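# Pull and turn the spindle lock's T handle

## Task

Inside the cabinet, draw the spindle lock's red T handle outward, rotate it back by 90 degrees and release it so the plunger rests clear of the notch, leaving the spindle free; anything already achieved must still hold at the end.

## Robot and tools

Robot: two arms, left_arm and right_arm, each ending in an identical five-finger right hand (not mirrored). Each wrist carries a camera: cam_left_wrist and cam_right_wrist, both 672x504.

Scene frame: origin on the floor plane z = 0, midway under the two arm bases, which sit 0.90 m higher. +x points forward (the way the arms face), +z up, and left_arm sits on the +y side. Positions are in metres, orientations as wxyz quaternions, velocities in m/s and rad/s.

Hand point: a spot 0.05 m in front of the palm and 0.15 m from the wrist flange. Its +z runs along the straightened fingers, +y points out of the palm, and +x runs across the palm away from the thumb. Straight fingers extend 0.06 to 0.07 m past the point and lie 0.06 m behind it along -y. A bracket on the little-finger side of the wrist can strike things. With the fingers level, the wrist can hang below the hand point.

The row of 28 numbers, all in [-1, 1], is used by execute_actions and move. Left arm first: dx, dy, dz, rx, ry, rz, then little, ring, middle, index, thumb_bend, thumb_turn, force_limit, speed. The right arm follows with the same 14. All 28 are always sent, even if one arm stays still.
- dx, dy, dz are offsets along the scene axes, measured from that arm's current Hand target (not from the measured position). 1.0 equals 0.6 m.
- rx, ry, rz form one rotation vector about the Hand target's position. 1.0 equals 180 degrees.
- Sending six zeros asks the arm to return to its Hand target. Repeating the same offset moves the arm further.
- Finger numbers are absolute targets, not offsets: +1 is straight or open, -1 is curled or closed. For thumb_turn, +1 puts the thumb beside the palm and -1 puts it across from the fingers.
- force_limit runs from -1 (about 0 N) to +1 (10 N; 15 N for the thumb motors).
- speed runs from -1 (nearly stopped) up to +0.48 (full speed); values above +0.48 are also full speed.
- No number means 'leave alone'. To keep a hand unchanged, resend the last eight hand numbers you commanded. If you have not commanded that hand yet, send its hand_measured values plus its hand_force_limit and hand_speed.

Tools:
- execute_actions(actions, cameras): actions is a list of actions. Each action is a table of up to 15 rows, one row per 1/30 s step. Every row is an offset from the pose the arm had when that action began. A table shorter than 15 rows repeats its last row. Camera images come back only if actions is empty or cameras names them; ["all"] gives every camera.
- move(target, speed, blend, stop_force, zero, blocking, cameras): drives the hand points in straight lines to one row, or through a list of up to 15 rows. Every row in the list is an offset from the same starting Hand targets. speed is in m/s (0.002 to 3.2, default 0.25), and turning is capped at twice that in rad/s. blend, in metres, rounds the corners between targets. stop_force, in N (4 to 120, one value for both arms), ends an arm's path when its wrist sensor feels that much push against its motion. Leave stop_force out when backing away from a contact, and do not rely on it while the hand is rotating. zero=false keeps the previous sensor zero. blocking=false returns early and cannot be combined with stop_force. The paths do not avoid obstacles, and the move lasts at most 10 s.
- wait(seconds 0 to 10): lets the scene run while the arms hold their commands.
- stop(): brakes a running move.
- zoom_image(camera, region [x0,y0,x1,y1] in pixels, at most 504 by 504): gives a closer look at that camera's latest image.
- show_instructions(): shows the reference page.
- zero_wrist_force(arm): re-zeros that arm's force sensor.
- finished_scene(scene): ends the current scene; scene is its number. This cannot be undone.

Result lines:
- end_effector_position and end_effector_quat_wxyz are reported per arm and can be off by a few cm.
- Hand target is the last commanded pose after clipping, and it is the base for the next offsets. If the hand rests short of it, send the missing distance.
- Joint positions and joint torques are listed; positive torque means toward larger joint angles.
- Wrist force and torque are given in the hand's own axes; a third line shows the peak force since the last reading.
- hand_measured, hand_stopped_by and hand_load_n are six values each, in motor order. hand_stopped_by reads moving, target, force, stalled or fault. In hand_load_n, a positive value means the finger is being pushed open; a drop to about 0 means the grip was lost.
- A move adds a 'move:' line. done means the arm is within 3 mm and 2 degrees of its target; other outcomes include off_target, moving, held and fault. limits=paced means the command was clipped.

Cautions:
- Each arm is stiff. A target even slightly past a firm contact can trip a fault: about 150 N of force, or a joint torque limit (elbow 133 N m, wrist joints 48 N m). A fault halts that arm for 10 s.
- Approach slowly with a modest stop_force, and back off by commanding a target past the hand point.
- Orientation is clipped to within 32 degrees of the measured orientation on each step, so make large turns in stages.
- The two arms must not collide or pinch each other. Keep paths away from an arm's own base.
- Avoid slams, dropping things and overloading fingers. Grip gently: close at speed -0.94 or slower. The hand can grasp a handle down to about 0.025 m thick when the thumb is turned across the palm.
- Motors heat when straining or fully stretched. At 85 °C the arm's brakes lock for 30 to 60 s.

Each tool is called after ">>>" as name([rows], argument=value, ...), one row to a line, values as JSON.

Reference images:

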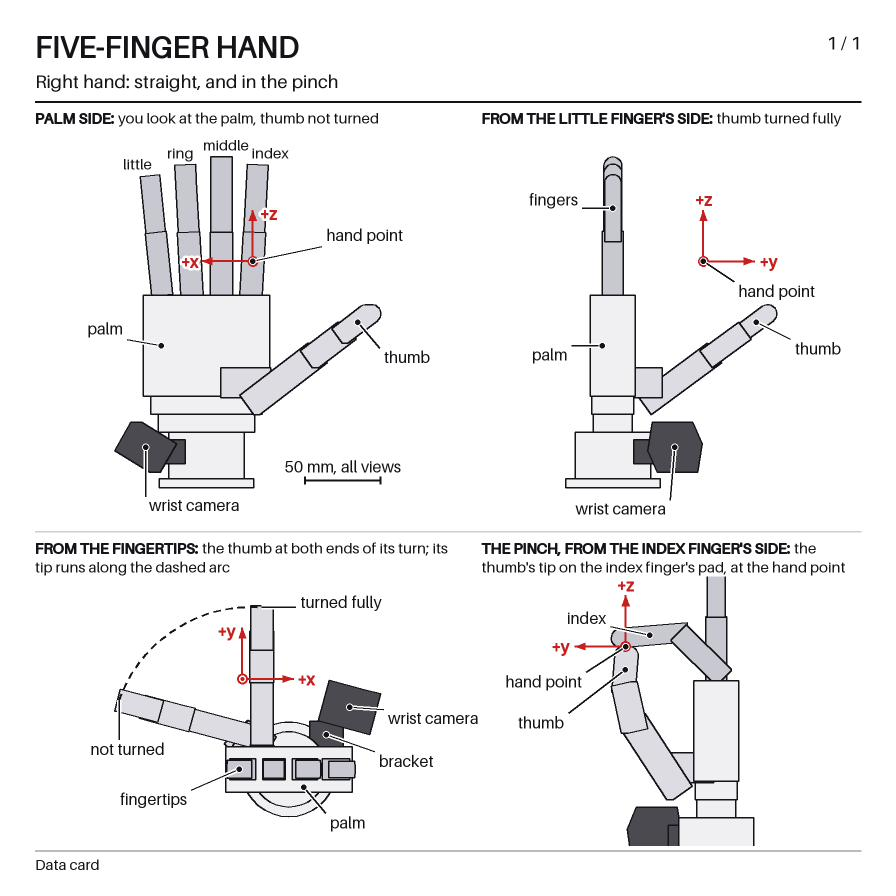

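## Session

>>> execute_actions(actions=[])

Scene clock: 0.00 s.
left_arm: end_effector_position=(+0.1938, +0.5584, +1.2572) hand_measured=(+1.000, +1.000, +1.000, +1.000, +1.000, +1.000) hand_load_n=(+0.0, +0.0, +0.0, +0.0, +0.0, +0.0) hand_stopped_by=(target, target, target, target, target, target) hand_force_limit=0.00 hand_speed=-0.80 end_effector_quat_wxyz=(-0.042, -0.024, +0.933, -0.356) | right_arm: end_effector_position=(+0.1685, -0.5077, +1.2695) hand_measured=(+1.000, +1.000, +1.000, +1.000, +1.000, +1.000) hand_load_n=(+0.0, +0.5, +0.5, +0.0, +0.0, +0.5) hand_stopped_by=(target, target, target, target, target, target) hand_force_limit=0.00 hand_speed=-0.80 end_effector_quat_wxyz=(-0.052, -0.122, +0.926, -0.353)
Joint positions: left_arm=[-0.193 -2.059 2.257 1.282 2.301 -1.85] | right_arm=[-0.02 -2.058 2.25 1.377 2.3 -1.852]
Joint velocities: within noise
Joint torques (N m): no reading
Motor temperatures (°C): left_arm=[28 30 27 35 34 30] | right_arm=[28 28 29 33 34 31]
Wrist force (N): no reading
Wrist torque (N m): no reading
Wrist force, peak (N): no reading
Hand target: left_arm +0.1938, +0.5584, +1.2572; -0.042, -0.024, +0.933, -0.356 | right_arm +0.1685, -0.5077, +1.2695; -0.052, -0.122, +0.926, -0.353
camera_calibration:
cam_left_wrist: T_world_to_cam=[[-0.335502, 0.679573, -0.652394, 0.512934], [0.834611, 0.535594, 0.128698, -0.626437], [0.436878, -0.501317, -0.746872, 1.24993], [0, 0, 0, 1]] pos_world=[0.148854, 0.613552, 1.3488]
cam_right_wrist: T_world_to_cam=[[-0.530933, 0.624822, -0.572458, 1.13307], [0.735522, 0.675275, 0.0548748, 0.15137], [0.420853, -0.391921, -0.818096, 0.881952], [0, 0, 0, 1]] pos_world=[0.119077, -0.46453, 1.36185]

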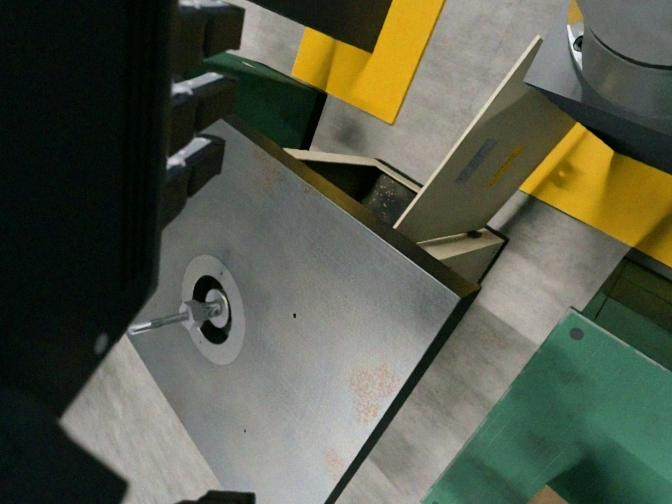

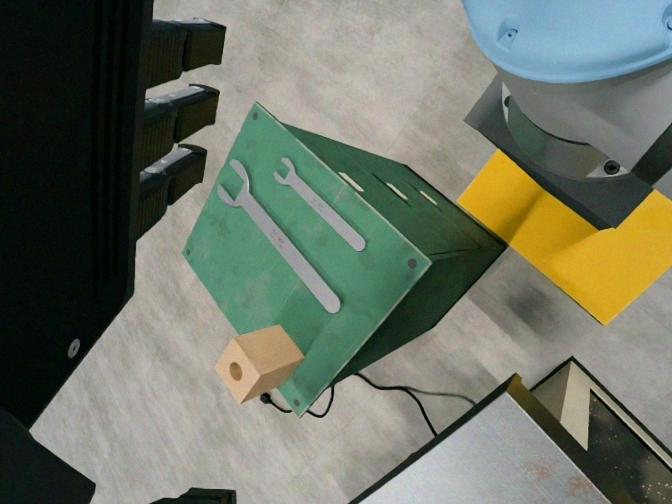

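>>> zoom_image(camera="cam_left_wrist", region=[200, 20, 600, 320])

>>> zoom_image(camera="cam_right_wrist", region=[400, 330, 672, 504])

Scaled by 1.260.

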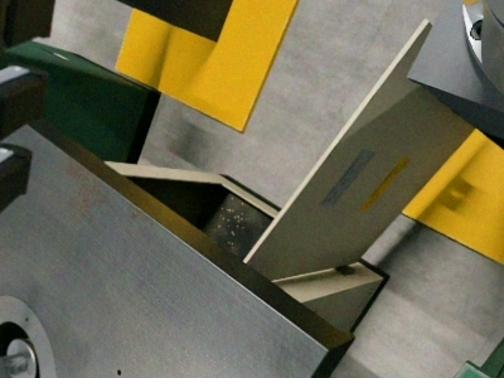

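Scaled by 1.853.

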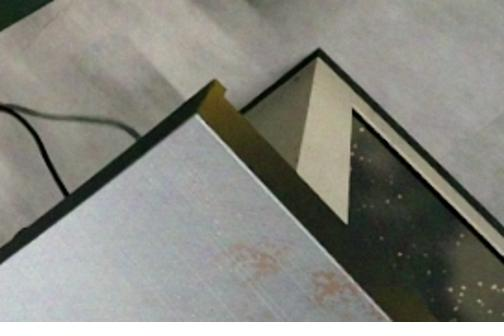

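>>> move(target=[0.02,-0.85,0,0,0,0, 1,1,1,1, 1, 1, -0.4, 0.5, 0,0,0,0,0,0, 1,1,1,1,1,1,0,-0.8], speed=0.3, cameras=["cam_left_wrist"])

Scene clock: 100.80 s.
left_arm: end_effector_position=(+0.2058, +0.0485, +1.2572) hand_measured=(+1.000, +1.000, +1.000, +1.000, +1.000, +1.000) hand_load_n=(+0.0, +0.0, +0.0, +0.0, +0.0, +0.0) hand_stopped_by=(target, target, target, target, target, target) hand_force_limit=-0.40 hand_speed=0.50 end_effector_quat_wxyz=(-0.042, -0.024, +0.933, -0.357) | right_arm: end_effector_position=(+0.1685, -0.5077, +1.2695) hand_measured=(+1.000, +1.000, +1.000, +1.000, +1.000, +1.000) hand_load_n=(+0.0, +0.0, +0.0, +0.0, +0.0, +0.0) hand_stopped_by=(target, target, target, target, target, target) hand_force_limit=0.00 hand_speed=-0.80 end_effector_quat_wxyz=(-0.052, -0.122, +0.926, -0.353)
Joint positions: left_arm=[-1.512 -1.722 1.913 0.652 1.672 -3.173] | right_arm=[-0.02 -2.058 2.25 1.377 2.3 -1.852]
Joint torques (N m): left_arm=[15.54 -10.66 -54.71 -0.51 3.44 2.39] | right_arm=[0.45 0.94 -38.2 4.07 0.94 0.17]
Wrist force (N): left_arm=[-0.2 -0.3 0.0] | right_arm=[0.7 0.5 0.2]
Wrist torque (N m): left_arm=[-0.05 0.02 -0.19] | right_arm=[0.07 -0.10 0.05]
Wrist force, peak (N): left_arm=[-0.1 -1.5 1.1] | right_arm=[1.0 0.7 0.1]
Hand target: left_arm +0.2058, +0.0484, +1.2572; -0.042, -0.024, +0.933, -0.356 | right_arm +0.1685, -0.5077, +1.2695; -0.052, -0.122, +0.926, -0.353
Off the commanded pose: left_arm 0.000 m, 0 deg | right_arm 0.000 m, 0 deg.
move: done
camera_calibration:
cam_left_wrist: T_world_to_cam=[[-0.335473, 0.679538, -0.652446, 0.863543], [0.834634, 0.535569, 0.128657, -0.3633], [0.436857, -0.501392, -0.746834, 0.989027], [0, 0, 0, 1]] pos_world=[0.160854, 0.103652, 1.3488]
Images, in order (width x height): cam_left_wrist 672x504.

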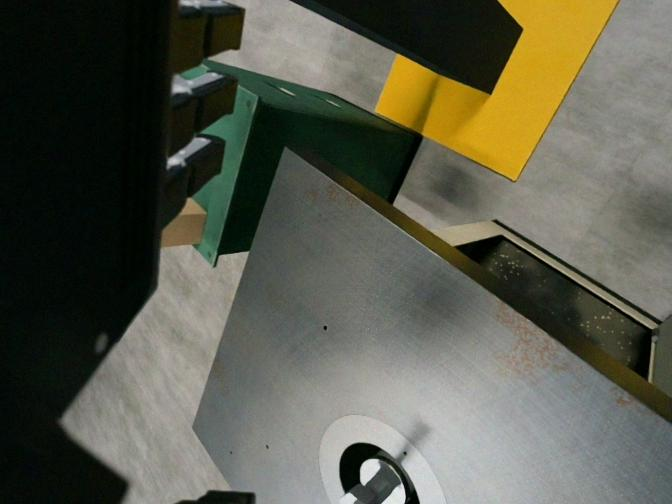

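>>> move(target=[0,0,0,-0.467,0.278,0.5585, 1,1,1,1, 1, 1, -0.4, 0.5, 0,0,0,0,0,0, 1,1,1,1,1,1,0,-0.8], speed=0.5, cameras=["cam_left_wrist"])

Scene clock: 112.23 s.
left_arm: end_effector_position=(+0.2058, +0.0484, +1.2572) hand_measured=(+1.000, +1.000, +1.000, +1.000, +1.000, +1.000) hand_load_n=(+0.0, +0.0, +0.0, +0.0, +0.0, +0.0) hand_stopped_by=(target, target, target, target, target, target) hand_force_limit=-0.40 hand_speed=0.50 end_effector_quat_wxyz=(+0.101, +0.733, -0.086, +0.667) | right_arm: end_effector_position=(+0.1685, -0.5077, +1.2695) hand_measured=(+1.000, +1.000, +1.000, +1.000, +1.000, +1.000) hand_load_n=(+0.0, +0.0, +0.0, +0.0, +0.0, +0.0) hand_stopped_by=(target, target, target, target, target, target) hand_force_limit=0.00 hand_speed=-0.80 end_effector_quat_wxyz=(-0.052, -0.122, +0.926, -0.353)
Joint positions: left_arm=[-2.141 -1.952 2.356 -0.694 -0.316 -4.47] | right_arm=[-0.02 -2.058 2.25 1.377 2.3 -1.852]
Joint torques (N m): left_arm=[13.98 -21.82 -28.38 -2.39 -2.92 2.63] | right_arm=[-0.84 2.19 -36.82 4.03 1.48 -0.02]
Wrist force (N): left_arm=[0.7 0.3 0.0] | right_arm=[0.8 0.2 0.0]
Wrist torque (N m): left_arm=[-0.18 0.05 0.18] | right_arm=[0.03 -0.11 0.05]
Wrist force, peak (N): left_arm=[0.9 0.5 0.3] | right_arm=[0.8 0.7 -0.2]
Hand target: left_arm +0.2058, +0.0484, +1.2572; +0.101, +0.733, -0.086, +0.667 | right_arm +0.1685, -0.5077, +1.2695; -0.052, -0.122, +0.926, -0.353
Off the commanded pose: left_arm 0.000 m, 0 deg | right_arm 0.000 m, 0 deg.
move: done
camera_calibration:
cam_left_wrist: T_world_to_cam=[[-0.176569, -0.94138, 0.28745, -0.272349], [-0.627828, -0.117202, -0.769478, 1.09861], [0.758061, -0.316335, -0.57033, 0.692007], [0, 0, 0, 1]] pos_world=[0.117063, 0.0912804, 1.31831]
Images, in order (width x height): cam_left_wrist 672x504.

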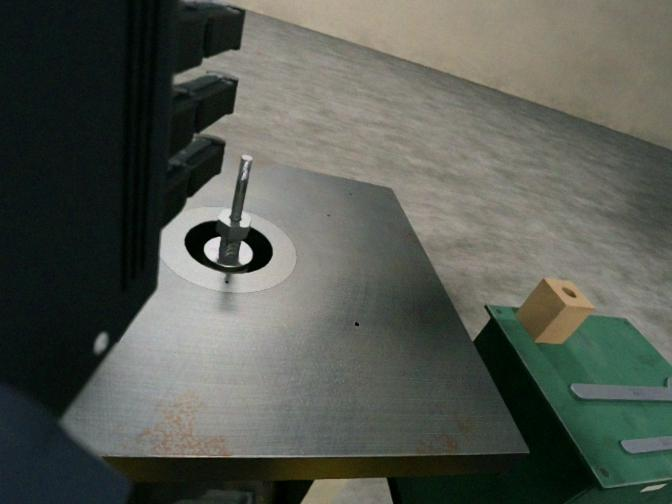

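>>> move(target=[0,0,0,-0.0078,-0.0288,0, 1,1,1,1, 1, 1, -0.4, 0.5, 0,0,0,0,0,0, 1,1,1,1,1,1,0,-0.8], speed=0.2)

>>> move([
  [0,0,-0.99,0,0,0, 1,1,1,1, 1, 1, -0.4, 0.5, 0,0,0,0,0,0, 1,1,1,1,1,1,0,-0.8],
], speed=0.25, cameras=["cam_left_wrist"])

Scene clock: 150.50 s.
left_arm: end_effector_position=(+0.2058, +0.0484, +1.2572) hand_measured=(+1.000, +1.000, +1.000, +1.000, +1.000, +1.000) hand_load_n=(+0.0, +0.0, +0.0, +0.0, +0.0, +0.0) hand_stopped_by=(target, target, target, target, target, target) hand_force_limit=-0.40 hand_speed=0.50 end_effector_quat_wxyz=(+0.106, +0.701, -0.082, +0.701) | right_arm: end_effector_position=(+0.1685, -0.5077, +1.2695) hand_measured=(+1.000, +1.000, +1.000, +1.000, +1.000, +1.000) hand_load_n=(+0.0, +0.0, +0.0, +0.0, +0.0, +0.0) hand_stopped_by=(target, target, target, target, target, target) hand_force_limit=0.00 hand_speed=-0.80 end_effector_quat_wxyz=(-0.052, -0.122, +0.926, -0.353)
Joint positions: left_arm=[-2.151 -1.86 2.338 -0.464 -0.315 -4.759] | right_arm=[-0.02 -2.058 2.25 1.377 2.3 -1.852]
Joint torques (N m): left_arm=[-16.49 4.33 -51.68 2.93 -3.42 -3.14] | right_arm=[0.65 1.01 -37.35 4.03 1.43 -0.22]
Wrist force (N): left_arm=[0.5 0.4 -0.1] | right_arm=[0.5 0.4 0.3]
Wrist torque (N m): left_arm=[-0.17 0.06 0.35] | right_arm=[0.03 -0.08 0.03]
Wrist force, peak (N): left_arm=[0.9 0.5 0.0] | right_arm=[0.7 0.7 0.3]
Hand target: left_arm +0.2058, +0.0484, +1.2572; +0.106, +0.701, -0.082, +0.701 | right_arm +0.1685, -0.5077, +1.2695; -0.052, -0.122, +0.926, -0.353
Off the commanded pose: left_arm 0.000 m, 0 deg | right_arm 0.000 m, 0 deg.
move: done

Scene clock: 153.60 s.
left_arm: end_effector_position=(+0.2058, +0.0484, +0.6633) hand_measured=(+1.000, +1.000, +1.000, +1.000, +1.000, +1.000) hand_load_n=(-0.5, +0.0, +0.0, -0.5, +0.0, +0.0) hand_stopped_by=(target, target, target, target, target, target) hand_force_limit=-0.40 hand_speed=0.50 end_effector_quat_wxyz=(+0.106, +0.701, -0.082, +0.701) | right_arm: end_effector_position=(+0.1685, -0.5077, +1.2695) hand_measured=(+1.000, +1.000, +1.000, +1.000, +1.000, +1.000) hand_load_n=(+0.0, +0.0, +0.0, +0.0, +0.0, +0.0) hand_stopped_by=(target, target, target, target, target, target) hand_force_limit=0.00 hand_speed=-0.80 end_effector_quat_wxyz=(-0.052, -0.122, +0.926, -0.353)
Joint positions: left_arm=[-2.151 -0.431 2.404 -1.958 -0.315 -4.76] | right_arm=[-0.02 -2.058 2.25 1.377 2.3 -1.852]
Joint torques (N m): left_arm=[-16.89 -46.13 5.94 -1.23 3.2 2.22] | right_arm=[-0.22 1.4 -37.36 3.93 1.27 0]
Wrist force (N): left_arm=[0.5 0.4 -0.3] | right_arm=[0.6 0.3 0.2]
Wrist torque (N m): left_arm=[-0.13 0.06 0.16] | right_arm=[0.03 -0.09 0.05]
Wrist force, peak (N): left_arm=[2.4 0.2 0.1] | right_arm=[0.4 0.6 0.6]
Hand target: left_arm +0.2058, +0.0484, +0.6632; +0.106, +0.701, -0.082, +0.701 | right_arm +0.1685, -0.5077, +1.2695; -0.052, -0.122, +0.926, -0.353
Off the commanded pose: left_arm 0.000 m, 0 deg | right_arm 0.000 m, 0 deg.
move: done
camera_calibration:
cam_left_wrist: T_world_to_cam=[[-0.202754, -0.934292, 0.293241, -0.100349], [-0.555962, -0.136684, -0.819893, 0.661219], [0.8061, -0.329267, -0.491717, 0.291806], [0, 0, 0, 1]] pos_world=[0.112041, 0.092705, 0.715041]
Images, in order (width x height): cam_left_wrist 672x504.

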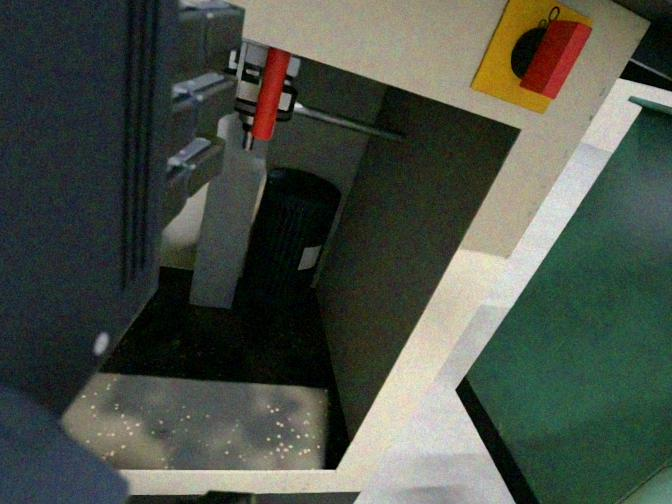

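>>> zoom_image(camera="cam_left_wrist", region=[180, 10, 400, 220])

Scaled by 2.291.

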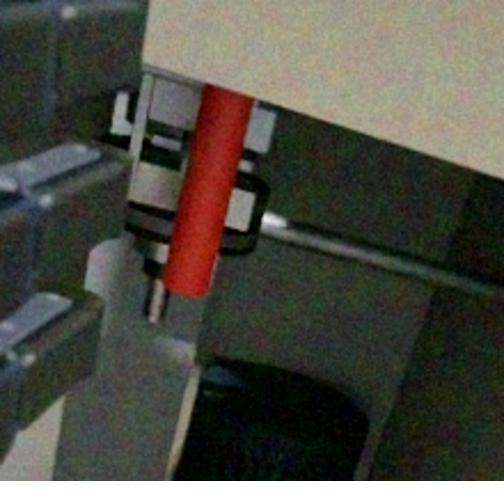

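>>> move([
  [0.05,0.0377,-0.1837,0,0,0, 1,1,1,1, 1, 1, -0.4, 0.5, 0,0,0,0,0,0, 1,1,1,1,1,1,0,-0.8],
  [0.39,0.0377,-0.1837,0,0,0, 1,1,1,1, 1, 1, -0.4, 0.5, 0,0,0,0,0,0, 1,1,1,1,1,1,0,-0.8],
], speed=0.12, cameras=["cam_left_wrist"])

Scene clock: 196.47 s.
left_arm: end_effector_position=(+0.4398, +0.0710, +0.5530) hand_measured=(+1.000, +1.000, +1.000, +1.000, +1.000, +1.000) hand_load_n=(+0.0, +0.0, +0.0, +0.0, +0.0, -0.5) hand_stopped_by=(target, target, target, target, target, target) hand_force_limit=-0.40 hand_speed=0.50 end_effector_quat_wxyz=(+0.106, +0.701, -0.082, +0.701) | right_arm: end_effector_position=(+0.1685, -0.5077, +1.2695) hand_measured=(+1.000, +1.000, +1.000, +1.000, +1.000, +1.000) hand_load_n=(+0.0, +0.0, +0.0, +0.0, +0.0, +0.0) hand_stopped_by=(target, target, target, target, target, target) hand_force_limit=0.00 hand_speed=-0.80 end_effector_quat_wxyz=(-0.052, -0.122, +0.926, -0.353)
Joint positions: left_arm=[-1.504 -0.231 2.227 -2.011 0.333 -4.732] | right_arm=[-0.02 -2.058 2.25 1.377 2.3 -1.852]
Joint torques (N m): left_arm=[15.25 -82.55 5.63 1.26 3.86 -3.08] | right_arm=[0.74 1.71 -37.17 4.12 1.01 0.18]
Wrist force (N): left_arm=[0.4 0.3 -0.2] | right_arm=[0.3 0.3 -0.1]
Wrist torque (N m): left_arm=[-0.14 0.09 0.34] | right_arm=[0.05 -0.06 0.03]
Wrist force, peak (N): left_arm=[1.5 0.6 -0.1] | right_arm=[0.9 0.7 0.3]
Hand target: left_arm +0.4398, +0.0710, +0.5530; +0.106, +0.701, -0.082, +0.701 | right_arm +0.1685, -0.5077, +1.2695; -0.052, -0.122, +0.926, -0.353
Off the commanded pose: left_arm 0.000 m, 0 deg | right_arm 0.000 m, 0 deg.
move: done
camera_calibration:
cam_left_wrist: T_world_to_cam=[[-0.202766, -0.934295, 0.293223, 0.000549667], [-0.555957, -0.136664, -0.819899, 0.703913], [0.8061, -0.329267, -0.491717, 0.0564645], [0, 0, 0, 1]] pos_world=[0.345941, 0.115305, 0.604741]
Images, in order (width x height): cam_left_wrist 672x504.

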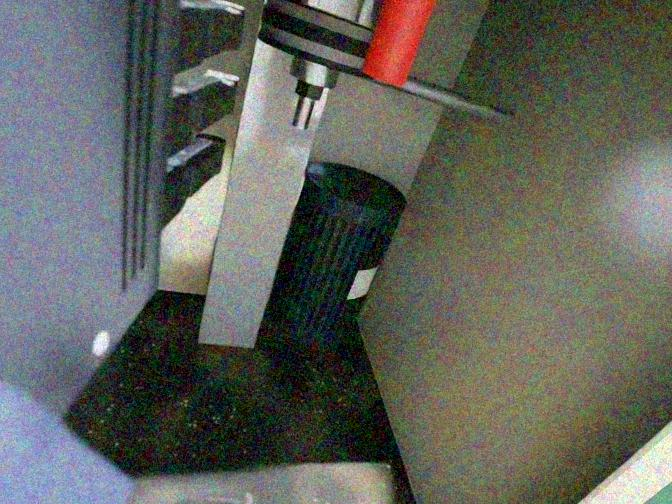

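>>> zoom_image(camera="cam_left_wrist", region=[230, 0, 530, 200])

Scaled by 1.680.

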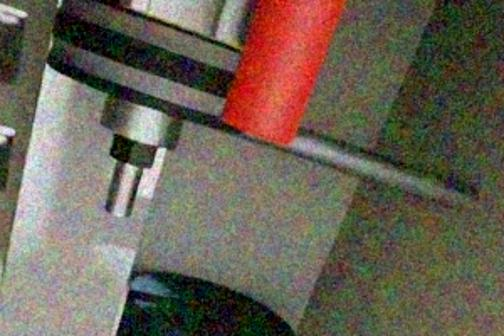

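>>> execute_actions([
  [[0,0,0,0,0,0, 0.02,0.04,0,0, 1, 1, -0.4, 0.5, 0,0,0,0,0,0, 1,1,1,1,1,1,0,-0.8]],
], cameras=[])

>>> move(target=[0.177,-0.004,0,0,0,0, 0.02,0.04,0,0, 1, 1, -0.4, 0.5, 0,0,0,0,0,0, 1,1,1,1,1,1,0,-0.8], speed=0.06, stop_force=8, cameras=["cam_left_wrist"])

Scene clock: 232.17 s.
left_arm: end_effector_position=(+0.4398, +0.0710, +0.5530) hand_measured=(+0.020, +0.040, +0.000, +0.000, +1.000, +1.000) hand_load_n=(+0.0, +0.0, +0.5, +0.0, +0.0, +0.0) hand_stopped_by=(target, target, target, target, target, target) hand_force_limit=-0.40 hand_speed=0.50 end_effector_quat_wxyz=(+0.106, +0.701, -0.082, +0.701) | right_arm: end_effector_position=(+0.1685, -0.5077, +1.2695) hand_measured=(+1.000, +1.000, +1.000, +1.000, +1.000, +1.000) hand_load_n=(+0.0, +0.0, +0.0, +0.0, +0.0, +0.0) hand_stopped_by=(target, target, target, target, target, target) hand_force_limit=0.00 hand_speed=-0.80 end_effector_quat_wxyz=(-0.052, -0.122, +0.926, -0.353)
Joint positions: left_arm=[-1.504 -0.231 2.227 -2.011 0.333 -4.732] | right_arm=[-0.02 -2.058 2.25 1.377 2.3 -1.852]
Joint torques (N m): left_arm=[14.3 -83.98 6.13 1.21 2.76 -2.95] | right_arm=[1.19 4.22 -36.96 3.99 1.01 0.15]
Wrist force (N): left_arm=[0.3 0.0 -0.2] | right_arm=[0.7 0.4 0.3]
Wrist torque (N m): left_arm=[-0.18 0.12 0.34] | right_arm=[0.04 -0.12 0.05]
Wrist force, peak (N): left_arm=[0.8 0.0 -0.3] | right_arm=[0.7 0.8 0.0]
Hand target: left_arm +0.4398, +0.0710, +0.5530; +0.106, +0.701, -0.082, +0.701 | right_arm +0.1685, -0.5077, +1.2695; -0.052, -0.122, +0.926, -0.353
Off the commanded pose: left_arm 0.000 m, 0 deg | right_arm 0.000 m, 0 deg.
No camera images: "cameras" was empty.

Scene clock: 234.97 s.
left_arm: end_effector_position=(+0.5460, +0.0686, +0.5530) hand_measured=(+0.020, +0.040, +0.000, +0.000, +1.000, +1.000) hand_load_n=(+0.0, +0.0, +0.0, +0.0, +0.0, +0.0) hand_stopped_by=(target, target, target, target, target, target) hand_force_limit=-0.40 hand_speed=0.50 end_effector_quat_wxyz=(+0.106, +0.701, -0.082, +0.701) | right_arm: end_effector_position=(+0.1685, -0.5077, +1.2695) hand_measured=(+1.000, +1.000, +1.000, +1.000, +1.000, +1.000) hand_load_n=(+0.0, +0.0, +0.0, +0.0, +0.0, -0.5) hand_stopped_by=(target, target, target, target, target, target) hand_force_limit=0.00 hand_speed=-0.80 end_effector_quat_wxyz=(-0.052, -0.122, +0.926, -0.353)
Joint positions: left_arm=[-1.242 -0.279 2.131 -1.86 0.595 -4.739] | right_arm=[-0.02 -2.058 2.25 1.377 2.3 -1.852]
Joint torques (N m): left_arm=[14.31 -89.58 -1.38 0.71 3.3 -3.03] | right_arm=[0.11 1.31 -37.11 4.03 0.71 0.25]
Wrist force (N): left_arm=[0.6 0.4 0.2] | right_arm=[0.3 0.0 0.1]
Wrist torque (N m): left_arm=[-0.14 0.09 0.35] | right_arm=[-0.01 -0.05 0.02]
Wrist force, peak (N): left_arm=[0.7 0.8 0.4] | right_arm=[1.1 0.0 -0.2]
Hand target: left_arm +0.5460, +0.0686, +0.5530; +0.106, +0.701, -0.082, +0.701 | right_arm +0.1685, -0.5077, +1.2695; -0.052, -0.122, +0.926, -0.353
Off the commanded pose: left_arm 0.000 m, 0 deg | right_arm 0.000 m, 0 deg.
move: done
camera_calibration:
cam_left_wrist: T_world_to_cam=[[-0.202772, -0.934285, 0.29325, 0.0198264], [-0.556005, -0.136665, -0.819866, 0.76263], [0.806065, -0.329294, -0.491756, -0.0298911], [0, 0, 0, 1]] pos_world=[0.452141, 0.112905, 0.604742]
Images, in order (width x height): cam_left_wrist 672x504.

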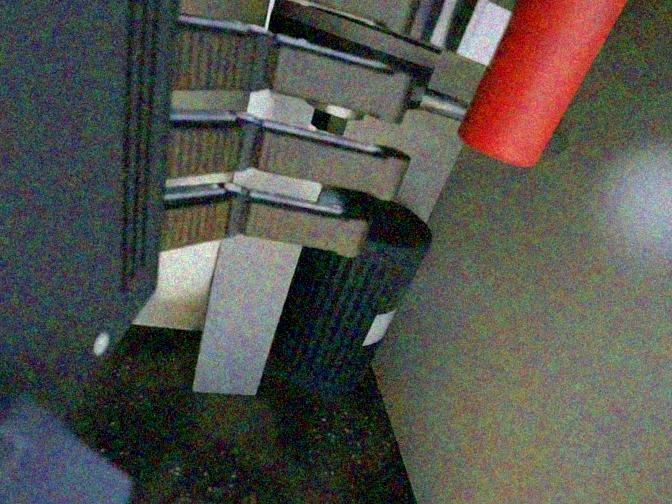

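>>> move(target=[0,-0.0833,0,0,0,0, 0.02,0.04,0,0, 1, 1, -0.4, 0.5, 0,0,0,0,0,0, 1,1,1,1,1,1,0,-0.8], speed=0.03, stop_force=6, cameras=["cam_left_wrist"])

Scene clock: 248.80 s.
left_arm: end_effector_position=(+0.5460, +0.0186, +0.5530) hand_measured=(+0.020, +0.040, +0.000, +0.000, +1.000, +1.000) hand_load_n=(+0.0, +0.0, +0.0, +0.0, +0.0, +0.0) hand_stopped_by=(target, target, target, target, target, target) hand_force_limit=-0.40 hand_speed=0.50 end_effector_quat_wxyz=(+0.106, +0.701, -0.082, +0.701) | right_arm: end_effector_position=(+0.1685, -0.5077, +1.2695) hand_measured=(+1.000, +1.000, +1.000, +1.000, +1.000, +1.000) hand_load_n=(+0.0, +0.0, +0.0, +0.0, +0.0, -0.5) hand_stopped_by=(target, target, target, target, target, target) hand_force_limit=0.00 hand_speed=-0.80 end_effector_quat_wxyz=(-0.052, -0.122, +0.926, -0.353)
Joint positions: left_arm=[-1.276 -0.298 2.069 -1.78 0.561 -4.738] | right_arm=[-0.02 -2.058 2.25 1.377 2.3 -1.852]
Joint torques (N m): left_arm=[-16.73 -92.12 -4.49 0.72 -3.4 -2.64] | right_arm=[0.56 2.72 -36.66 4.23 0.96 0.08]
Wrist force (N): left_arm=[0.5 0.3 -0.2] | right_arm=[0.3 0.3 0.4]
Wrist torque (N m): left_arm=[-0.13 0.10 0.22] | right_arm=[0.02 -0.06 0.03]
Wrist force, peak (N): left_arm=[0.9 0.3 0.0] | right_arm=[0.8 0.8 0.3]
Hand target: left_arm +0.5460, +0.0186, +0.5530; +0.106, +0.701, -0.082, +0.701 | right_arm +0.1685, -0.5077, +1.2695; -0.052, -0.122, +0.926, -0.353
Off the commanded pose: left_arm 0.000 m, 0 deg | right_arm 0.000 m, 0 deg.
move: done
camera_calibration:
cam_left_wrist: T_world_to_cam=[[-0.202772, -0.934285, 0.29325, -0.0268879], [-0.556005, -0.136665, -0.819866, 0.755797], [0.806065, -0.329294, -0.491756, -0.0463558], [0, 0, 0, 1]] pos_world=[0.452141, 0.0629051, 0.604742]
Images, in order (width x height): cam_left_wrist 672x504.

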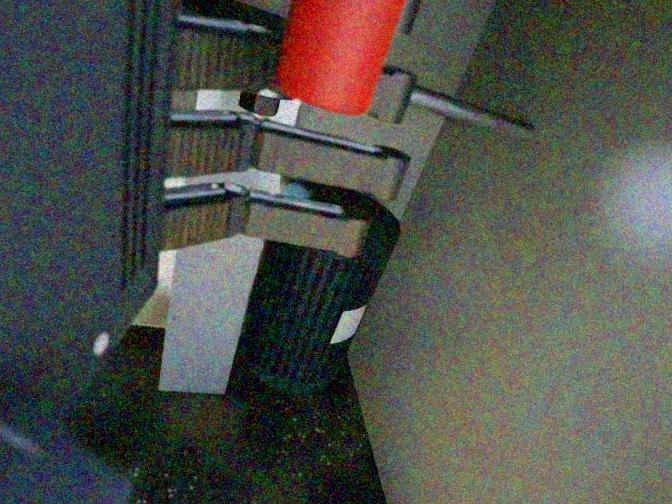

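>>> execute_actions([
  [[0,0,0.004,0,0,0, 0.02,0.04,0,0, 1, 1, -0.4, 0.5, 0,0,0,0,0,0, 1,1,1,1,1,1,0,-0.8]],
  [[0,0,0,0,0,0, -0.35,-0.35,0,0, 1, 1, -0.4, -0.6, 0,0,0,0,0,0, 1,1,1,1,1,1,0,-0.8]],
], cameras=[])

>>> move(target=[-0.0333,0,0,0,0,0, -0.35, -0.35, 0, 0, 1, 1, -0.4, -0.6, 0,0,0,0,0,0, 1,1,1,1,1,1,0,-0.8], speed=0.03, stop_force=30, cameras=["cam_left_wrist"])

Scene clock: 257.43 s.
left_arm: end_effector_position=(+0.5460, +0.0186, +0.5554) hand_measured=(-0.050, -0.064, +0.000, +0.000, +1.000, +1.000) hand_load_n=(+2.5, +15.5, +0.0, +0.0, +0.0, +0.0) hand_stopped_by=(force, force, target, target, target, target) hand_force_limit=-0.40 hand_speed=-0.60 end_effector_quat_wxyz=(+0.106, +0.701, -0.082, +0.701) | right_arm: end_effector_position=(+0.1685, -0.5077, +1.2695) hand_measured=(+1.000, +1.000, +1.000, +1.000, +1.000, +1.000) hand_load_n=(+0.0, +0.0, +0.0, -0.5, +0.0, +0.0) hand_stopped_by=(target, target, target, target, target, target) hand_force_limit=0.00 hand_speed=-0.80 end_effector_quat_wxyz=(-0.052, -0.122, +0.926, -0.353)
Joint positions: left_arm=[-1.276 -0.302 2.072 -1.778 0.561 -4.738] | right_arm=[-0.02 -2.058 2.25 1.377 2.3 -1.852]
Joint torques (N m): left_arm=[-16.19 -84.53 20.52 0.72 3.48 -2.36] | right_arm=[1.54 1.38 -36.99 3.87 0.77 0.12]
Wrist force (N): left_arm=[0.7 -4.1 18.9] | right_arm=[0.1 0.2 0.1]
Wrist torque (N m): left_arm=[-0.54 -0.86 0.04] | right_arm=[0.02 -0.01 0.01]
Wrist force, peak (N): left_arm=[1.2 -4.4 19.2] | right_arm=[1.0 0.3 0.2]
Hand target: left_arm +0.5460, +0.0186, +0.5554; +0.106, +0.701, -0.082, +0.701 | right_arm +0.1685, -0.5077, +1.2695; -0.052, -0.122, +0.926, -0.353
Off the commanded pose: left_arm 0.000 m, 0 deg | right_arm 0.000 m, 0 deg.
No camera images: "cameras" was empty.

Scene clock: 259.07 s.
left_arm: end_effector_position=(+0.5260, +0.0186, +0.5554) hand_measured=(-0.050, -0.064, +0.000, +0.000, +1.000, +1.000) hand_load_n=(+5.5, +22.0, +0.0, +0.0, +0.0, +0.0) hand_stopped_by=(force, force, target, target, target, target) hand_force_limit=-0.40 hand_speed=-0.60 end_effector_quat_wxyz=(+0.106, +0.701, -0.082, +0.701) | right_arm: end_effector_position=(+0.1685, -0.5077, +1.2695) hand_measured=(+1.000, +1.000, +1.000, +1.000, +1.000, +1.000) hand_load_n=(+0.0, +0.0, +0.0, +0.0, +0.0, +0.0) hand_stopped_by=(target, target, target, target, target, target) hand_force_limit=0.00 hand_speed=-0.80 end_effector_quat_wxyz=(-0.052, -0.122, +0.926, -0.353)
Joint positions: left_arm=[-1.317 -0.297 2.091 -1.803 0.52 -4.737] | right_arm=[-0.02 -2.058 2.25 1.377 2.3 -1.852]
Joint torques (N m): left_arm=[-34.1 -56.21 26.56 -2.9 0.35 2.57] | right_arm=[-0.11 1.77 -36.9 4.15 0.79 0.06]
Wrist force (N): left_arm=[-0.6 -9.2 28.4] | right_arm=[0.7 -0.1 0.2]
Wrist torque (N m): left_arm=[-0.76 -1.38 -0.39] | right_arm=[-0.03 -0.11 0.03]
Wrist force, peak (N): left_arm=[-0.9 -9.0 29.0] | right_arm=[0.9 0.5 0.1]
Hand target: left_arm +0.5260, +0.0186, +0.5554; +0.106, +0.701, -0.082, +0.701 | right_arm +0.1685, -0.5077, +1.2695; -0.052, -0.122, +0.926, -0.353
Off the commanded pose: left_arm 0.000 m, 0 deg | right_arm 0.000 m, 0 deg.
move: done
camera_calibration:
cam_left_wrist: T_world_to_cam=[[-0.202772, -0.934285, 0.29325, -0.0316268], [-0.556005, -0.136665, -0.819866, 0.7467], [0.806065, -0.329294, -0.491756, -0.0291349], [0, 0, 0, 1]] pos_world=[0.432241, 0.0629051, 0.607142]
Images, in order (width x height): cam_left_wrist 672x504.

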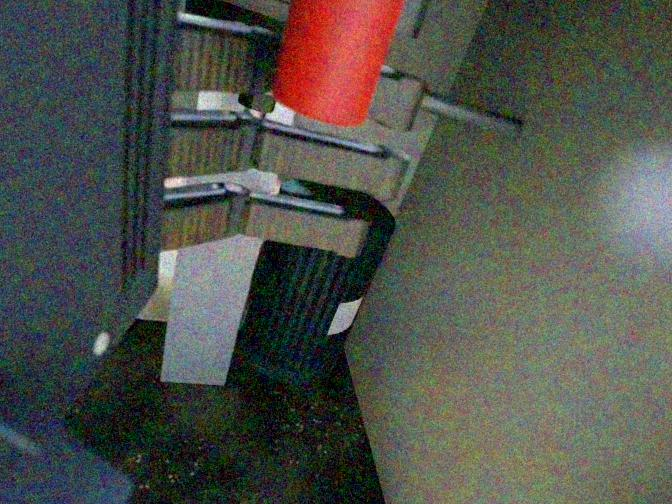

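>>> execute_actions([
  [[0,0,0,0,0,0, -0.14,-0.35,0,0, 1, 1, 0.4, -0.6, 0,0,0,0,0,0, 1,1,1,1,1,1,0,-0.8]],
], cameras=[])

>>> move(target=[-0.025,0,0,0,0,0, -0.14,-0.35,0,0, 1, 1, 0.4, -0.6, 0,0,0,0,0,0, 1,1,1,1,1,1,0,-0.8], speed=0.03, stop_force=15)

Scene clock: 267.73 s.
left_arm: end_effector_position=(+0.5260, +0.0186, +0.5554) hand_measured=(-0.078, -0.064, +0.000, +0.000, +1.000, +1.000) hand_load_n=(+12.5, +12.0, +0.0, +0.0, +0.0, +0.0) hand_stopped_by=(force, force, target, target, target, target) hand_force_limit=0.40 hand_speed=-0.60 end_effector_quat_wxyz=(+0.106, +0.701, -0.082, +0.701) | right_arm: end_effector_position=(+0.1685, -0.5077, +1.2695) hand_measured=(+1.000, +1.000, +1.000, +1.000, +1.000, +1.000) hand_load_n=(+0.0, +0.0, +0.0, -0.5, +0.0, -0.5) hand_stopped_by=(target, target, target, target, target, target) hand_force_limit=0.00 hand_speed=-0.80 end_effector_quat_wxyz=(-0.052, -0.122, +0.926, -0.353)
Joint positions: left_arm=[-1.317 -0.297 2.091 -1.803 0.52 -4.737] | right_arm=[-0.02 -2.058 2.25 1.377 2.3 -1.852]
Joint torques (N m): left_arm=[-31.14 -58.41 24.79 -2.48 0.93 2.6] | right_arm=[0.34 4.14 -37.2 3.83 1.08 0.18]
Wrist force (N): left_arm=[0.7 -8.9 27.2] | right_arm=[0.4 0.4 0.2]
Wrist torque (N m): left_arm=[-0.72 -1.53 -0.39] | right_arm=[0.04 -0.06 0.03]
Wrist force, peak (N): left_arm=[-0.1 -9.6 28.9] | right_arm=[1.1 0.3 0.1]
Hand target: left_arm +0.5260, +0.0186, +0.5554; +0.106, +0.701, -0.082, +0.701 | right_arm +0.1685, -0.5077, +1.2695; -0.052, -0.122, +0.926, -0.353
Off the commanded pose: left_arm 0.000 m, 0 deg | right_arm 0.000 m, 0 deg.
No camera images: "cameras" was empty.

Scene clock: 269.20 s.
left_arm: end_effector_position=(+0.5110, +0.0186, +0.5554) hand_measured=(-0.078, -0.064, +0.000, +0.000, +1.000, +1.000) hand_load_n=(+15.5, +17.0, +0.0, +0.0, +0.0, +0.0) hand_stopped_by=(force, force, target, target, target, target) hand_force_limit=0.40 hand_speed=-0.60 end_effector_quat_wxyz=(+0.106, +0.701, -0.082, +0.701) | right_arm: end_effector_position=(+0.1685, -0.5077, +1.2695) hand_measured=(+1.000, +1.000, +1.000, +1.000, +1.000, +1.000) hand_load_n=(+0.0, +0.0, +0.0, +0.0, +0.0, -0.5) hand_stopped_by=(target, target, target, target, target, target) hand_force_limit=0.00 hand_speed=-0.80 end_effector_quat_wxyz=(-0.052, -0.122, +0.926, -0.353)
Joint positions: left_arm=[-1.349 -0.293 2.105 -1.821 0.488 -4.737] | right_arm=[-0.02 -2.058 2.25 1.377 2.3 -1.852]
Joint torques (N m): left_arm=[-38.54 -56.15 27.72 -2.73 1.32 2.71] | right_arm=[0.17 1.1 -36.15 3.71 0.66 -0.13]
Wrist force (N): left_arm=[-0.5 -11.8 35.3] | right_arm=[0.5 0.3 0.1]
Wrist torque (N m): left_arm=[-0.88 -1.97 -0.60] | right_arm=[0.04 -0.07 0.03]
Wrist force, peak (N): left_arm=[-0.3 -11.6 35.7] | right_arm=[0.8 0.5 -0.3]
Hand target: left_arm +0.5110, +0.0186, +0.5554; +0.106, +0.701, -0.082, +0.701 | right_arm +0.1685, -0.5077, +1.2695; -0.052, -0.122, +0.926, -0.353
Off the commanded pose: left_arm 0.000 m, 0 deg | right_arm 0.000 m, 0 deg.
move: done

>>> move(target=[-0.0133,0,0,0,0,0, -0.14,-0.35,0,0, 1, 1, 0.4, -0.6, 0,0,0,0,0,0, 1,1,1,1,1,1,0,-0.8], speed=0.02, stop_force=10)

>>> move(target=[0,-0.0198,0.0065,-0.0444,0,0, -0.14,-0.35,0,0, 1, 1, 0.4, -0.6, 0,0,0,0,0,0, 1,1,1,1,1,1,0,-0.8], speed=0.04, cameras=["cam_left_wrist"])

Scene clock: 279.77 s.
left_arm: end_effector_position=(+0.5031, +0.0186, +0.5554) hand_measured=(-0.078, -0.064, +0.000, +0.000, +1.000, +1.000) hand_load_n=(+16.5, +19.0, +0.0, +0.0, +0.0, +0.0) hand_stopped_by=(force, force, target, target, target, target) hand_force_limit=0.40 hand_speed=-0.60 end_effector_quat_wxyz=(+0.106, +0.701, -0.082, +0.701) | right_arm: end_effector_position=(+0.1685, -0.5077, +1.2695) hand_measured=(+1.000, +1.000, +1.000, +1.000, +1.000, +1.000) hand_load_n=(+0.0, +0.0, +0.0, +0.0, +0.0, +0.0) hand_stopped_by=(target, target, target, target, target, target) hand_force_limit=0.00 hand_speed=-0.80 end_effector_quat_wxyz=(-0.052, -0.122, +0.926, -0.353)
Joint positions: left_arm=[-1.366 -0.291 2.112 -1.831 0.471 -4.736] | right_arm=[-0.02 -2.058 2.25 1.377 2.3 -1.852]
Joint torques (N m): left_arm=[-39.79 -54.43 27.98 -2.72 1.67 2.87] | right_arm=[-1.67 0.64 -36.88 3.81 0.9 0.29]
Wrist force (N): left_arm=[-0.6 -12.8 38.8] | right_arm=[0.5 0.4 -0.3]
Wrist torque (N m): left_arm=[-0.95 -2.15 -0.68] | right_arm=[0.08 -0.07 0.04]
Wrist force, peak (N): left_arm=[-0.6 -12.9 39.2] | right_arm=[1.1 0.3 -0.2]
Hand target: left_arm +0.5031, +0.0186, +0.5554; +0.106, +0.701, -0.082, +0.701 | right_arm +0.1685, -0.5077, +1.2695; -0.052, -0.122, +0.926, -0.353
Off the commanded pose: left_arm 0.000 m, 0 deg | right_arm 0.000 m, 0 deg.
move: done

Scene clock: 281.87 s.
left_arm: end_effector_position=(+0.5031, +0.0068, +0.5593) hand_measured=(-0.078, -0.064, +0.000, +0.000, +1.000, +1.000) hand_load_n=(+16.5, +17.5, +0.0, +0.0, +0.0, +0.0) hand_stopped_by=(force, force, target, target, target, target) hand_force_limit=0.40 hand_speed=-0.60 end_effector_quat_wxyz=(+0.154, +0.692, -0.033, +0.705) | right_arm: end_effector_position=(+0.1685, -0.5077, +1.2695) hand_measured=(+1.000, +1.000, +1.000, +1.000, +1.000, +1.000) hand_load_n=(+0.0, +0.0, +0.0, +0.0, +0.0, -0.5) hand_stopped_by=(target, target, target, target, target, target) hand_force_limit=0.00 hand_speed=-0.80 end_effector_quat_wxyz=(-0.052, -0.122, +0.926, -0.353)
Joint positions: left_arm=[-1.37 -0.263 2.095 -1.923 0.465 -4.798] | right_arm=[-0.02 -2.058 2.25 1.377 2.3 -1.852]
Joint torques (N m): left_arm=[-38.57 -55.96 1.51 -2.82 1.58 -2.63] | right_arm=[-1.32 2.48 -37.38 3.91 0.45 0.16]
Wrist force (N): left_arm=[1.3 -12.6 37.0] | right_arm=[0.4 0.4 0.0]
Wrist torque (N m): left_arm=[-0.96 -1.98 -0.45] | right_arm=[0.07 -0.05 0.03]
Wrist force, peak (N): left_arm=[-1.6 -10.5 39.6] | right_arm=[0.8 0.6 0.3]
Hand target: left_arm +0.5031, +0.0068, +0.5593; +0.154, +0.692, -0.033, +0.705 | right_arm +0.1685, -0.5077, +1.2695; -0.052, -0.122, +0.926, -0.353
Off the commanded pose: left_arm 0.000 m, 0 deg | right_arm 0.000 m, 0 deg.
move: done
camera_calibration:
cam_left_wrist: T_world_to_cam=[[-0.202829, -0.88455, 0.420038, -0.119775], [-0.556003, -0.249065, -0.792986, 0.721183], [0.806053, -0.394383, -0.441295, -0.0403879], [0, 0, 0, 1]] pos_world=[0.409241, 0.0577464, 0.604375]
Images, in order (width x height): cam_left_wrist 672x504.

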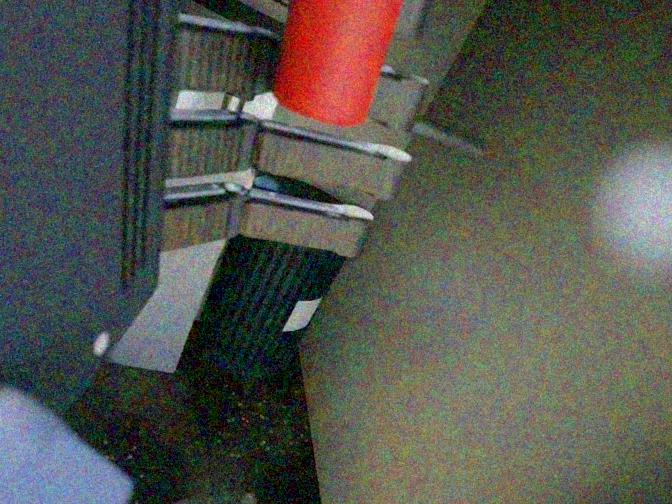

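>>> move([
  [0,-0.0320,0.0180,-0.0778,0,0, -0.14,-0.35,0,0, 1, 1, 0.4, -0.6, 0,0,0,0,0,0, 1,1,1,1,1,1,0,-0.8],
  [0,-0.0585,0.0432,-0.1556,0,0, -0.14,-0.35,0,0, 1, 1, 0.4, -0.6, 0,0,0,0,0,0, 1,1,1,1,1,1,0,-0.8],
  [0,-0.0782,0.0740,-0.2333,0,0, -0.14,-0.35,0,0, 1, 1, 0.4, -0.6, 0,0,0,0,0,0, 1,1,1,1,1,1,0,-0.8],
], speed=0.08, blend=0.004, cameras=["cam_left_wrist"])

Scene clock: 300.73 s.
left_arm: end_effector_position=(+0.5031, -0.0401, +0.6037) hand_measured=(-0.078, -0.064, +0.000, +0.000, +1.000, +1.000) hand_load_n=(+19.5, +14.0, -0.5, +0.0, +0.0, +0.0) hand_stopped_by=(force, force, target, target, target, target) hand_force_limit=0.40 hand_speed=-0.60 end_effector_quat_wxyz=(+0.392, +0.590, +0.222, +0.670) | right_arm: end_effector_position=(+0.1685, -0.5077, +1.2695) hand_measured=(+1.000, +1.000, +1.000, +1.000, +1.000, +1.000) hand_load_n=(+0.0, -0.5, +0.5, +0.0, +0.0, +0.0) hand_stopped_by=(target, target, target, target, target, target) hand_force_limit=0.00 hand_speed=-0.80 end_effector_quat_wxyz=(-0.052, -0.122, +0.926, -0.353)
Joint positions: left_arm=[-1.399 -0.158 1.985 -2.384 0.397 -5.08] | right_arm=[-0.02 -2.058 2.25 1.377 2.3 -1.852]
Joint torques (N m): left_arm=[-44.48 -58.71 -5.19 -4.19 2.39 -2.21] | right_arm=[-0.13 0.83 -36.99 4.06 0.52 0.02]
Wrist force (N): left_arm=[9.5 -11.9 37.5] | right_arm=[0.5 0.5 0.0]
Wrist torque (N m): left_arm=[-1.00 -2.03 -0.34] | right_arm=[0.08 -0.08 0.04]
Wrist force, peak (N): left_arm=[-11.4 -11.1 37.6] | right_arm=[1.1 0.4 -0.4]
Hand target: left_arm +0.5031, -0.0402, +0.6037; +0.392, +0.590, +0.222, +0.670 | right_arm +0.1685, -0.5077, +1.2695; -0.052, -0.122, +0.926, -0.353
Off the commanded pose: left_arm 0.000 m, 0 deg | right_arm 0.000 m, 0 deg.
move: done
camera_calibration:
cam_left_wrist: T_world_to_cam=[[-0.20279, -0.376334, 0.904018, -0.451669], [-0.556044, -0.715665, -0.422657, 0.502454], [0.806034, -0.588385, -0.0641287, -0.274738], [0, 0, 0, 1]] pos_world=[0.409241, 0.0279586, 0.603064]
Images, in order (width x height): cam_left_wrist 672x504.

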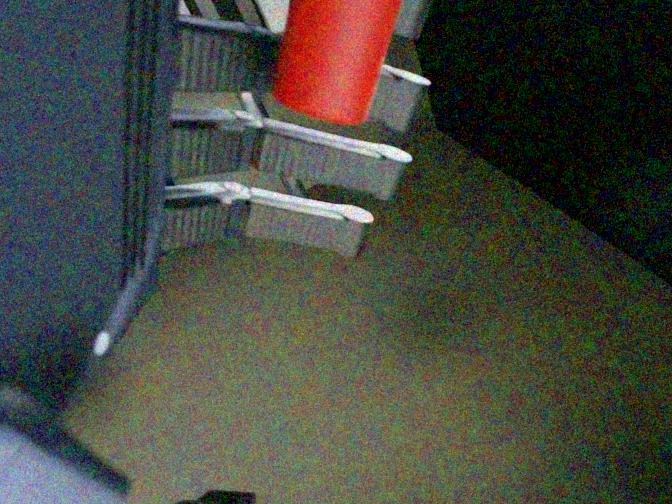

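>>> move([
  [0,-0.0107,0.0355,-0.0778,0,0, -0.14,-0.35,0,0, 1, 1, 0.4, -0.6, 0,0,0,0,0,0, 1,1,1,1,1,1,0,-0.8],
  [0,-0.0137,0.0693,-0.15,0,0, -0.14,-0.35,0,0, 1, 1, 0.4, -0.6, 0,0,0,0,0,0, 1,1,1,1,1,1,0,-0.8],
  [0,-0.0090,0.1025,-0.2222,0,0, -0.14,-0.35,0,0, 1, 1, 0.4, -0.6, 0,0,0,0,0,0, 1,1,1,1,1,1,0,-0.8],
], speed=0.08, blend=0.004, cameras=["cam_left_wrist"])

Scene clock: 312.27 s.
left_arm: end_effector_position=(+0.5031, -0.0456, +0.6652) hand_measured=(-0.078, -0.064, +0.000, +0.000, +1.000, +1.000) hand_load_n=(+20.5, +11.0, +0.0, +0.0, +0.0, +0.0) hand_stopped_by=(force, force, target, target, target, target) hand_force_limit=0.40 hand_speed=-0.60 end_effector_quat_wxyz=(+0.570, +0.421, +0.437, +0.554) | right_arm: end_effector_position=(+0.1685, -0.5077, +1.2695) hand_measured=(+1.000, +1.000, +1.000, +1.000, +1.000, +1.000) hand_load_n=(+0.0, +0.0, +0.0, +0.0, +0.0, +0.0) hand_stopped_by=(target, target, target, target, target, target) hand_force_limit=0.00 hand_speed=-0.80 end_effector_quat_wxyz=(-0.052, -0.122, +0.926, -0.353)
Joint positions: left_arm=[-1.422 -0.116 1.888 -2.858 0.302 -5.251] | right_arm=[-0.02 -2.058 2.25 1.377 2.3 -1.852]
Joint torques (N m): left_arm=[-38.99 -67.73 -4.92 -6.39 2.34 3.19] | right_arm=[-1.58 1.02 -37.2 3.24 0.82 0.51]
Wrist force (N): left_arm=[1.4 -13.7 36.9] | right_arm=[0.2 0.4 0.0]
Wrist torque (N m): left_arm=[-0.99 -2.06 -0.97] | right_arm=[0.06 -0.03 0.03]
Wrist force, peak (N): left_arm=[-10.8 -11.7 38.3] | right_arm=[0.7 0.9 0.0]
Hand target: left_arm +0.5031, -0.0456, +0.6652; +0.570, +0.421, +0.437, +0.554 | right_arm +0.1685, -0.5077, +1.2695; -0.052, -0.122, +0.926, -0.353
Off the commanded pose: left_arm 0.000 m, 0 deg | right_arm 0.000 m, 0 deg.
move: done
camera_calibration:
cam_left_wrist: T_world_to_cam=[[-0.202776, 0.292823, 0.934418, -0.499082], [-0.556037, -0.81991, 0.136275, 0.147963], [0.806043, -0.491937, 0.329078, -0.5312], [0, 0, 0, 1]] pos_world=[0.409241, 0.00614205, 0.620993]
Images, in order (width x height): cam_left_wrist 672x504.

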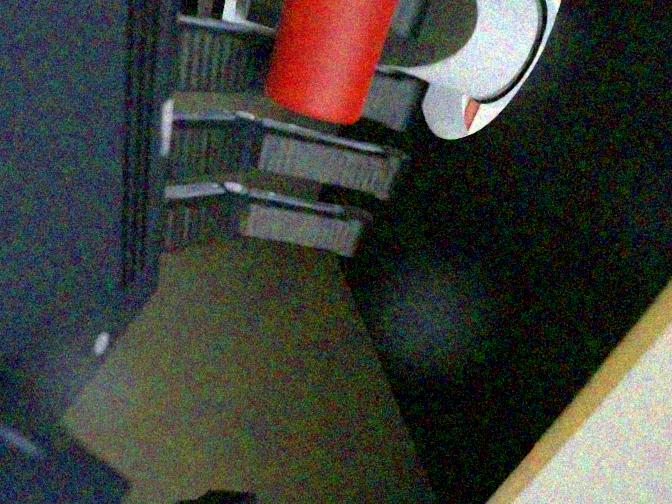

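>>> move(target=[0.0333,0,0,0,0,0, -0.14,-0.35,0,0, 1, 1, 0.4, -0.6, 0,0,0,0,0,0, 1,1,1,1,1,1,0,-0.8], speed=0.02)

Scene clock: 319.47 s.
left_arm: end_effector_position=(+0.5230, -0.0456, +0.6652) hand_measured=(-0.078, -0.064, +0.000, +0.000, +1.000, +1.000) hand_load_n=(+16.0, +6.5, +0.0, +0.0, +0.0, +0.0) hand_stopped_by=(force, force, target, target, target, target) hand_force_limit=0.40 hand_speed=-0.60 end_effector_quat_wxyz=(+0.570, +0.421, +0.437, +0.554) | right_arm: end_effector_position=(+0.1685, -0.5077, +1.2695) hand_measured=(+1.000, +1.000, +1.000, +1.000, +1.000, +1.000) hand_load_n=(+0.0, -0.5, +0.0, +0.0, +0.0, +0.0) hand_stopped_by=(target, target, target, target, target, target) hand_force_limit=0.00 hand_speed=-0.80 end_effector_quat_wxyz=(-0.052, -0.122, +0.926, -0.353)
Joint positions: left_arm=[-1.389 -0.136 1.88 -2.742 0.318 -5.342] | right_arm=[-0.02 -2.058 2.25 1.377 2.3 -1.852]
Joint torques (N m): left_arm=[4.64 -92.14 -0.9 -2.87 5.37 -2.92] | right_arm=[0.07 1.24 -36.4 3.61 0.18 0.3]
Wrist force (N): left_arm=[-8.9 -7.6 28.4] | right_arm=[0.3 0.4 0.0]
Wrist torque (N m): left_arm=[-0.79 -1.71 -0.71] | right_arm=[0.07 -0.05 0.03]
Wrist force, peak (N): left_arm=[1.9 -14.1 37.3] | right_arm=[1.1 0.5 -0.1]
Hand target: left_arm +0.5230, -0.0456, +0.6652; +0.570, +0.421, +0.437, +0.554 | right_arm +0.1685, -0.5077, +1.2695; -0.052, -0.122, +0.926, -0.353
Off the commanded pose: left_arm 0.000 m, 0 deg | right_arm 0.000 m, 0 deg.
move: done

>>> move(target=[0.005,0,0,0,0,0, -0.14,-0.35,0,0, 1, 1, 0.4, -0.6, 0,0,0,0,0,0, 1,1,1,1,1,1,0,-0.8], speed=0.02, cameras=["cam_left_wrist"])

Scene clock: 336.60 s.
left_arm: end_effector_position=(+0.5260, -0.0456, +0.6652) hand_measured=(-0.078, -0.064, +0.000, +0.000, +1.000, +1.000) hand_load_n=(+15.5, +6.0, +0.0, +0.0, +0.0, +0.0) hand_stopped_by=(force, force, target, target, target, target) hand_force_limit=0.40 hand_speed=-0.60 end_effector_quat_wxyz=(+0.570, +0.421, +0.437, +0.554) | right_arm: end_effector_position=(+0.1685, -0.5077, +1.2695) hand_measured=(+1.000, +1.000, +1.000, +1.000, +1.000, +1.000) hand_load_n=(+0.5, +0.0, +0.0, +0.0, +0.0, +0.0) hand_stopped_by=(target, target, target, target, target, target) hand_force_limit=0.00 hand_speed=-0.80 end_effector_quat_wxyz=(-0.052, -0.122, +0.926, -0.353)
Joint positions: left_arm=[-1.385 -0.139 1.878 -2.726 0.321 -5.355] | right_arm=[-0.02 -2.058 2.25 1.377 2.3 -1.852]
Joint torques (N m): left_arm=[5.78 -91.58 -0.74 -1.97 5.39 -2.51] | right_arm=[0.73 2.82 -36.97 3.52 0.39 0.41]
Wrist force (N): left_arm=[-9.0 -6.3 27.1] | right_arm=[0.6 0.1 0.0]
Wrist torque (N m): left_arm=[-0.73 -1.67 -0.64] | right_arm=[0.02 -0.10 0.04]
Wrist force, peak (N): left_arm=[-9.4 -7.6 28.4] | right_arm=[1.3 0.2 -0.3]
Hand target: left_arm +0.5260, -0.0456, +0.6652; +0.570, +0.421, +0.437, +0.554 | right_arm +0.1685, -0.5077, +1.2695; -0.052, -0.122, +0.926, -0.353
Off the commanded pose: left_arm 0.000 m, 0 deg | right_arm 0.000 m, 0 deg.
move: done
camera_calibration:
cam_left_wrist: T_world_to_cam=[[-0.202824, 0.29296, 0.934364, -0.494385], [-0.556001, -0.819916, 0.136384, 0.160613], [0.806055, -0.491846, 0.329185, -0.549731], [0, 0, 0, 1]] pos_world=[0.432141, 0.00614175, 0.620994]
Images, in order (width x height): cam_left_wrist 672x504.

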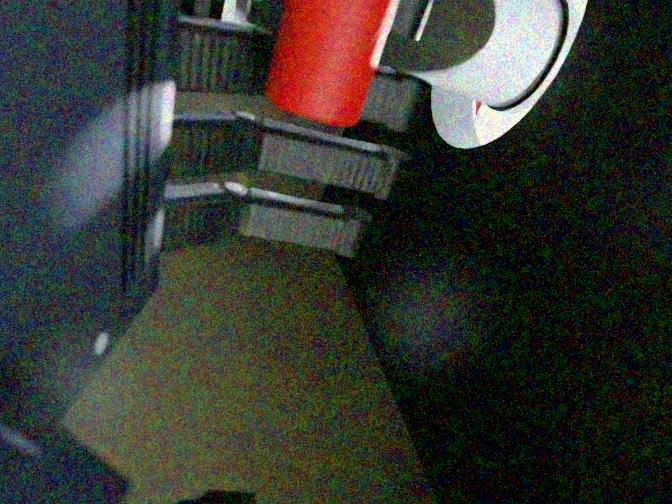

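>>> move(target=[0.0083,0,0,0,0,0, -0.14,-0.35,0,0, 1, 1, 0.4, -0.6, 0,0,0,0,0,0, 1,1,1,1,1,1,0,-0.8], speed=0.02)

Scene clock: 354.63 s.
left_arm: end_effector_position=(+0.5310, -0.0456, +0.6652) hand_measured=(-0.080, -0.064, +0.000, +0.000, +1.000, +1.000) hand_load_n=(+0.0, +0.0, +0.0, +0.0, +0.0, +0.0) hand_stopped_by=(force, force, target, target, target, target) hand_force_limit=0.40 hand_speed=-0.60 end_effector_quat_wxyz=(+0.570, +0.421, +0.437, +0.554) | right_arm: end_effector_position=(+0.1685, -0.5077, +1.2695) hand_measured=(+1.000, +1.000, +1.000, +1.000, +1.000, +1.000) hand_load_n=(+0.0, +0.0, +0.0, +0.0, +0.0, +0.0) hand_stopped_by=(target, target, target, target, target, target) hand_force_limit=0.00 hand_speed=-0.80 end_effector_quat_wxyz=(-0.052, -0.122, +0.926, -0.353)
Joint positions: left_arm=[-1.377 -0.143 1.876 -2.699 0.325 -5.376] | right_arm=[-0.02 -2.058 2.25 1.377 2.3 -1.852]
Joint torques (N m): left_arm=[16.29 -99.21 -8.77 -1.82 4.97 -2.62] | right_arm=[-1.23 2.24 -37.06 3.59 0.36 0.4]
Wrist force (N): left_arm=[-0.7 -0.5 0.6] | right_arm=[0.7 0.1 -0.3]
Wrist torque (N m): left_arm=[-0.35 0.25 -0.11] | right_arm=[0.03 -0.10 0.04]
Wrist force, peak (N): left_arm=[-9.4 -6.5 27.3] | right_arm=[0.9 0.5 -0.1]
Hand target: left_arm +0.5310, -0.0456, +0.6652; +0.570, +0.421, +0.437, +0.554 | right_arm +0.1685, -0.5077, +1.2695; -0.052, -0.122, +0.926, -0.353
Off the commanded pose: left_arm 0.000 m, 0 deg | right_arm 0.000 m, 0 deg.
move: done


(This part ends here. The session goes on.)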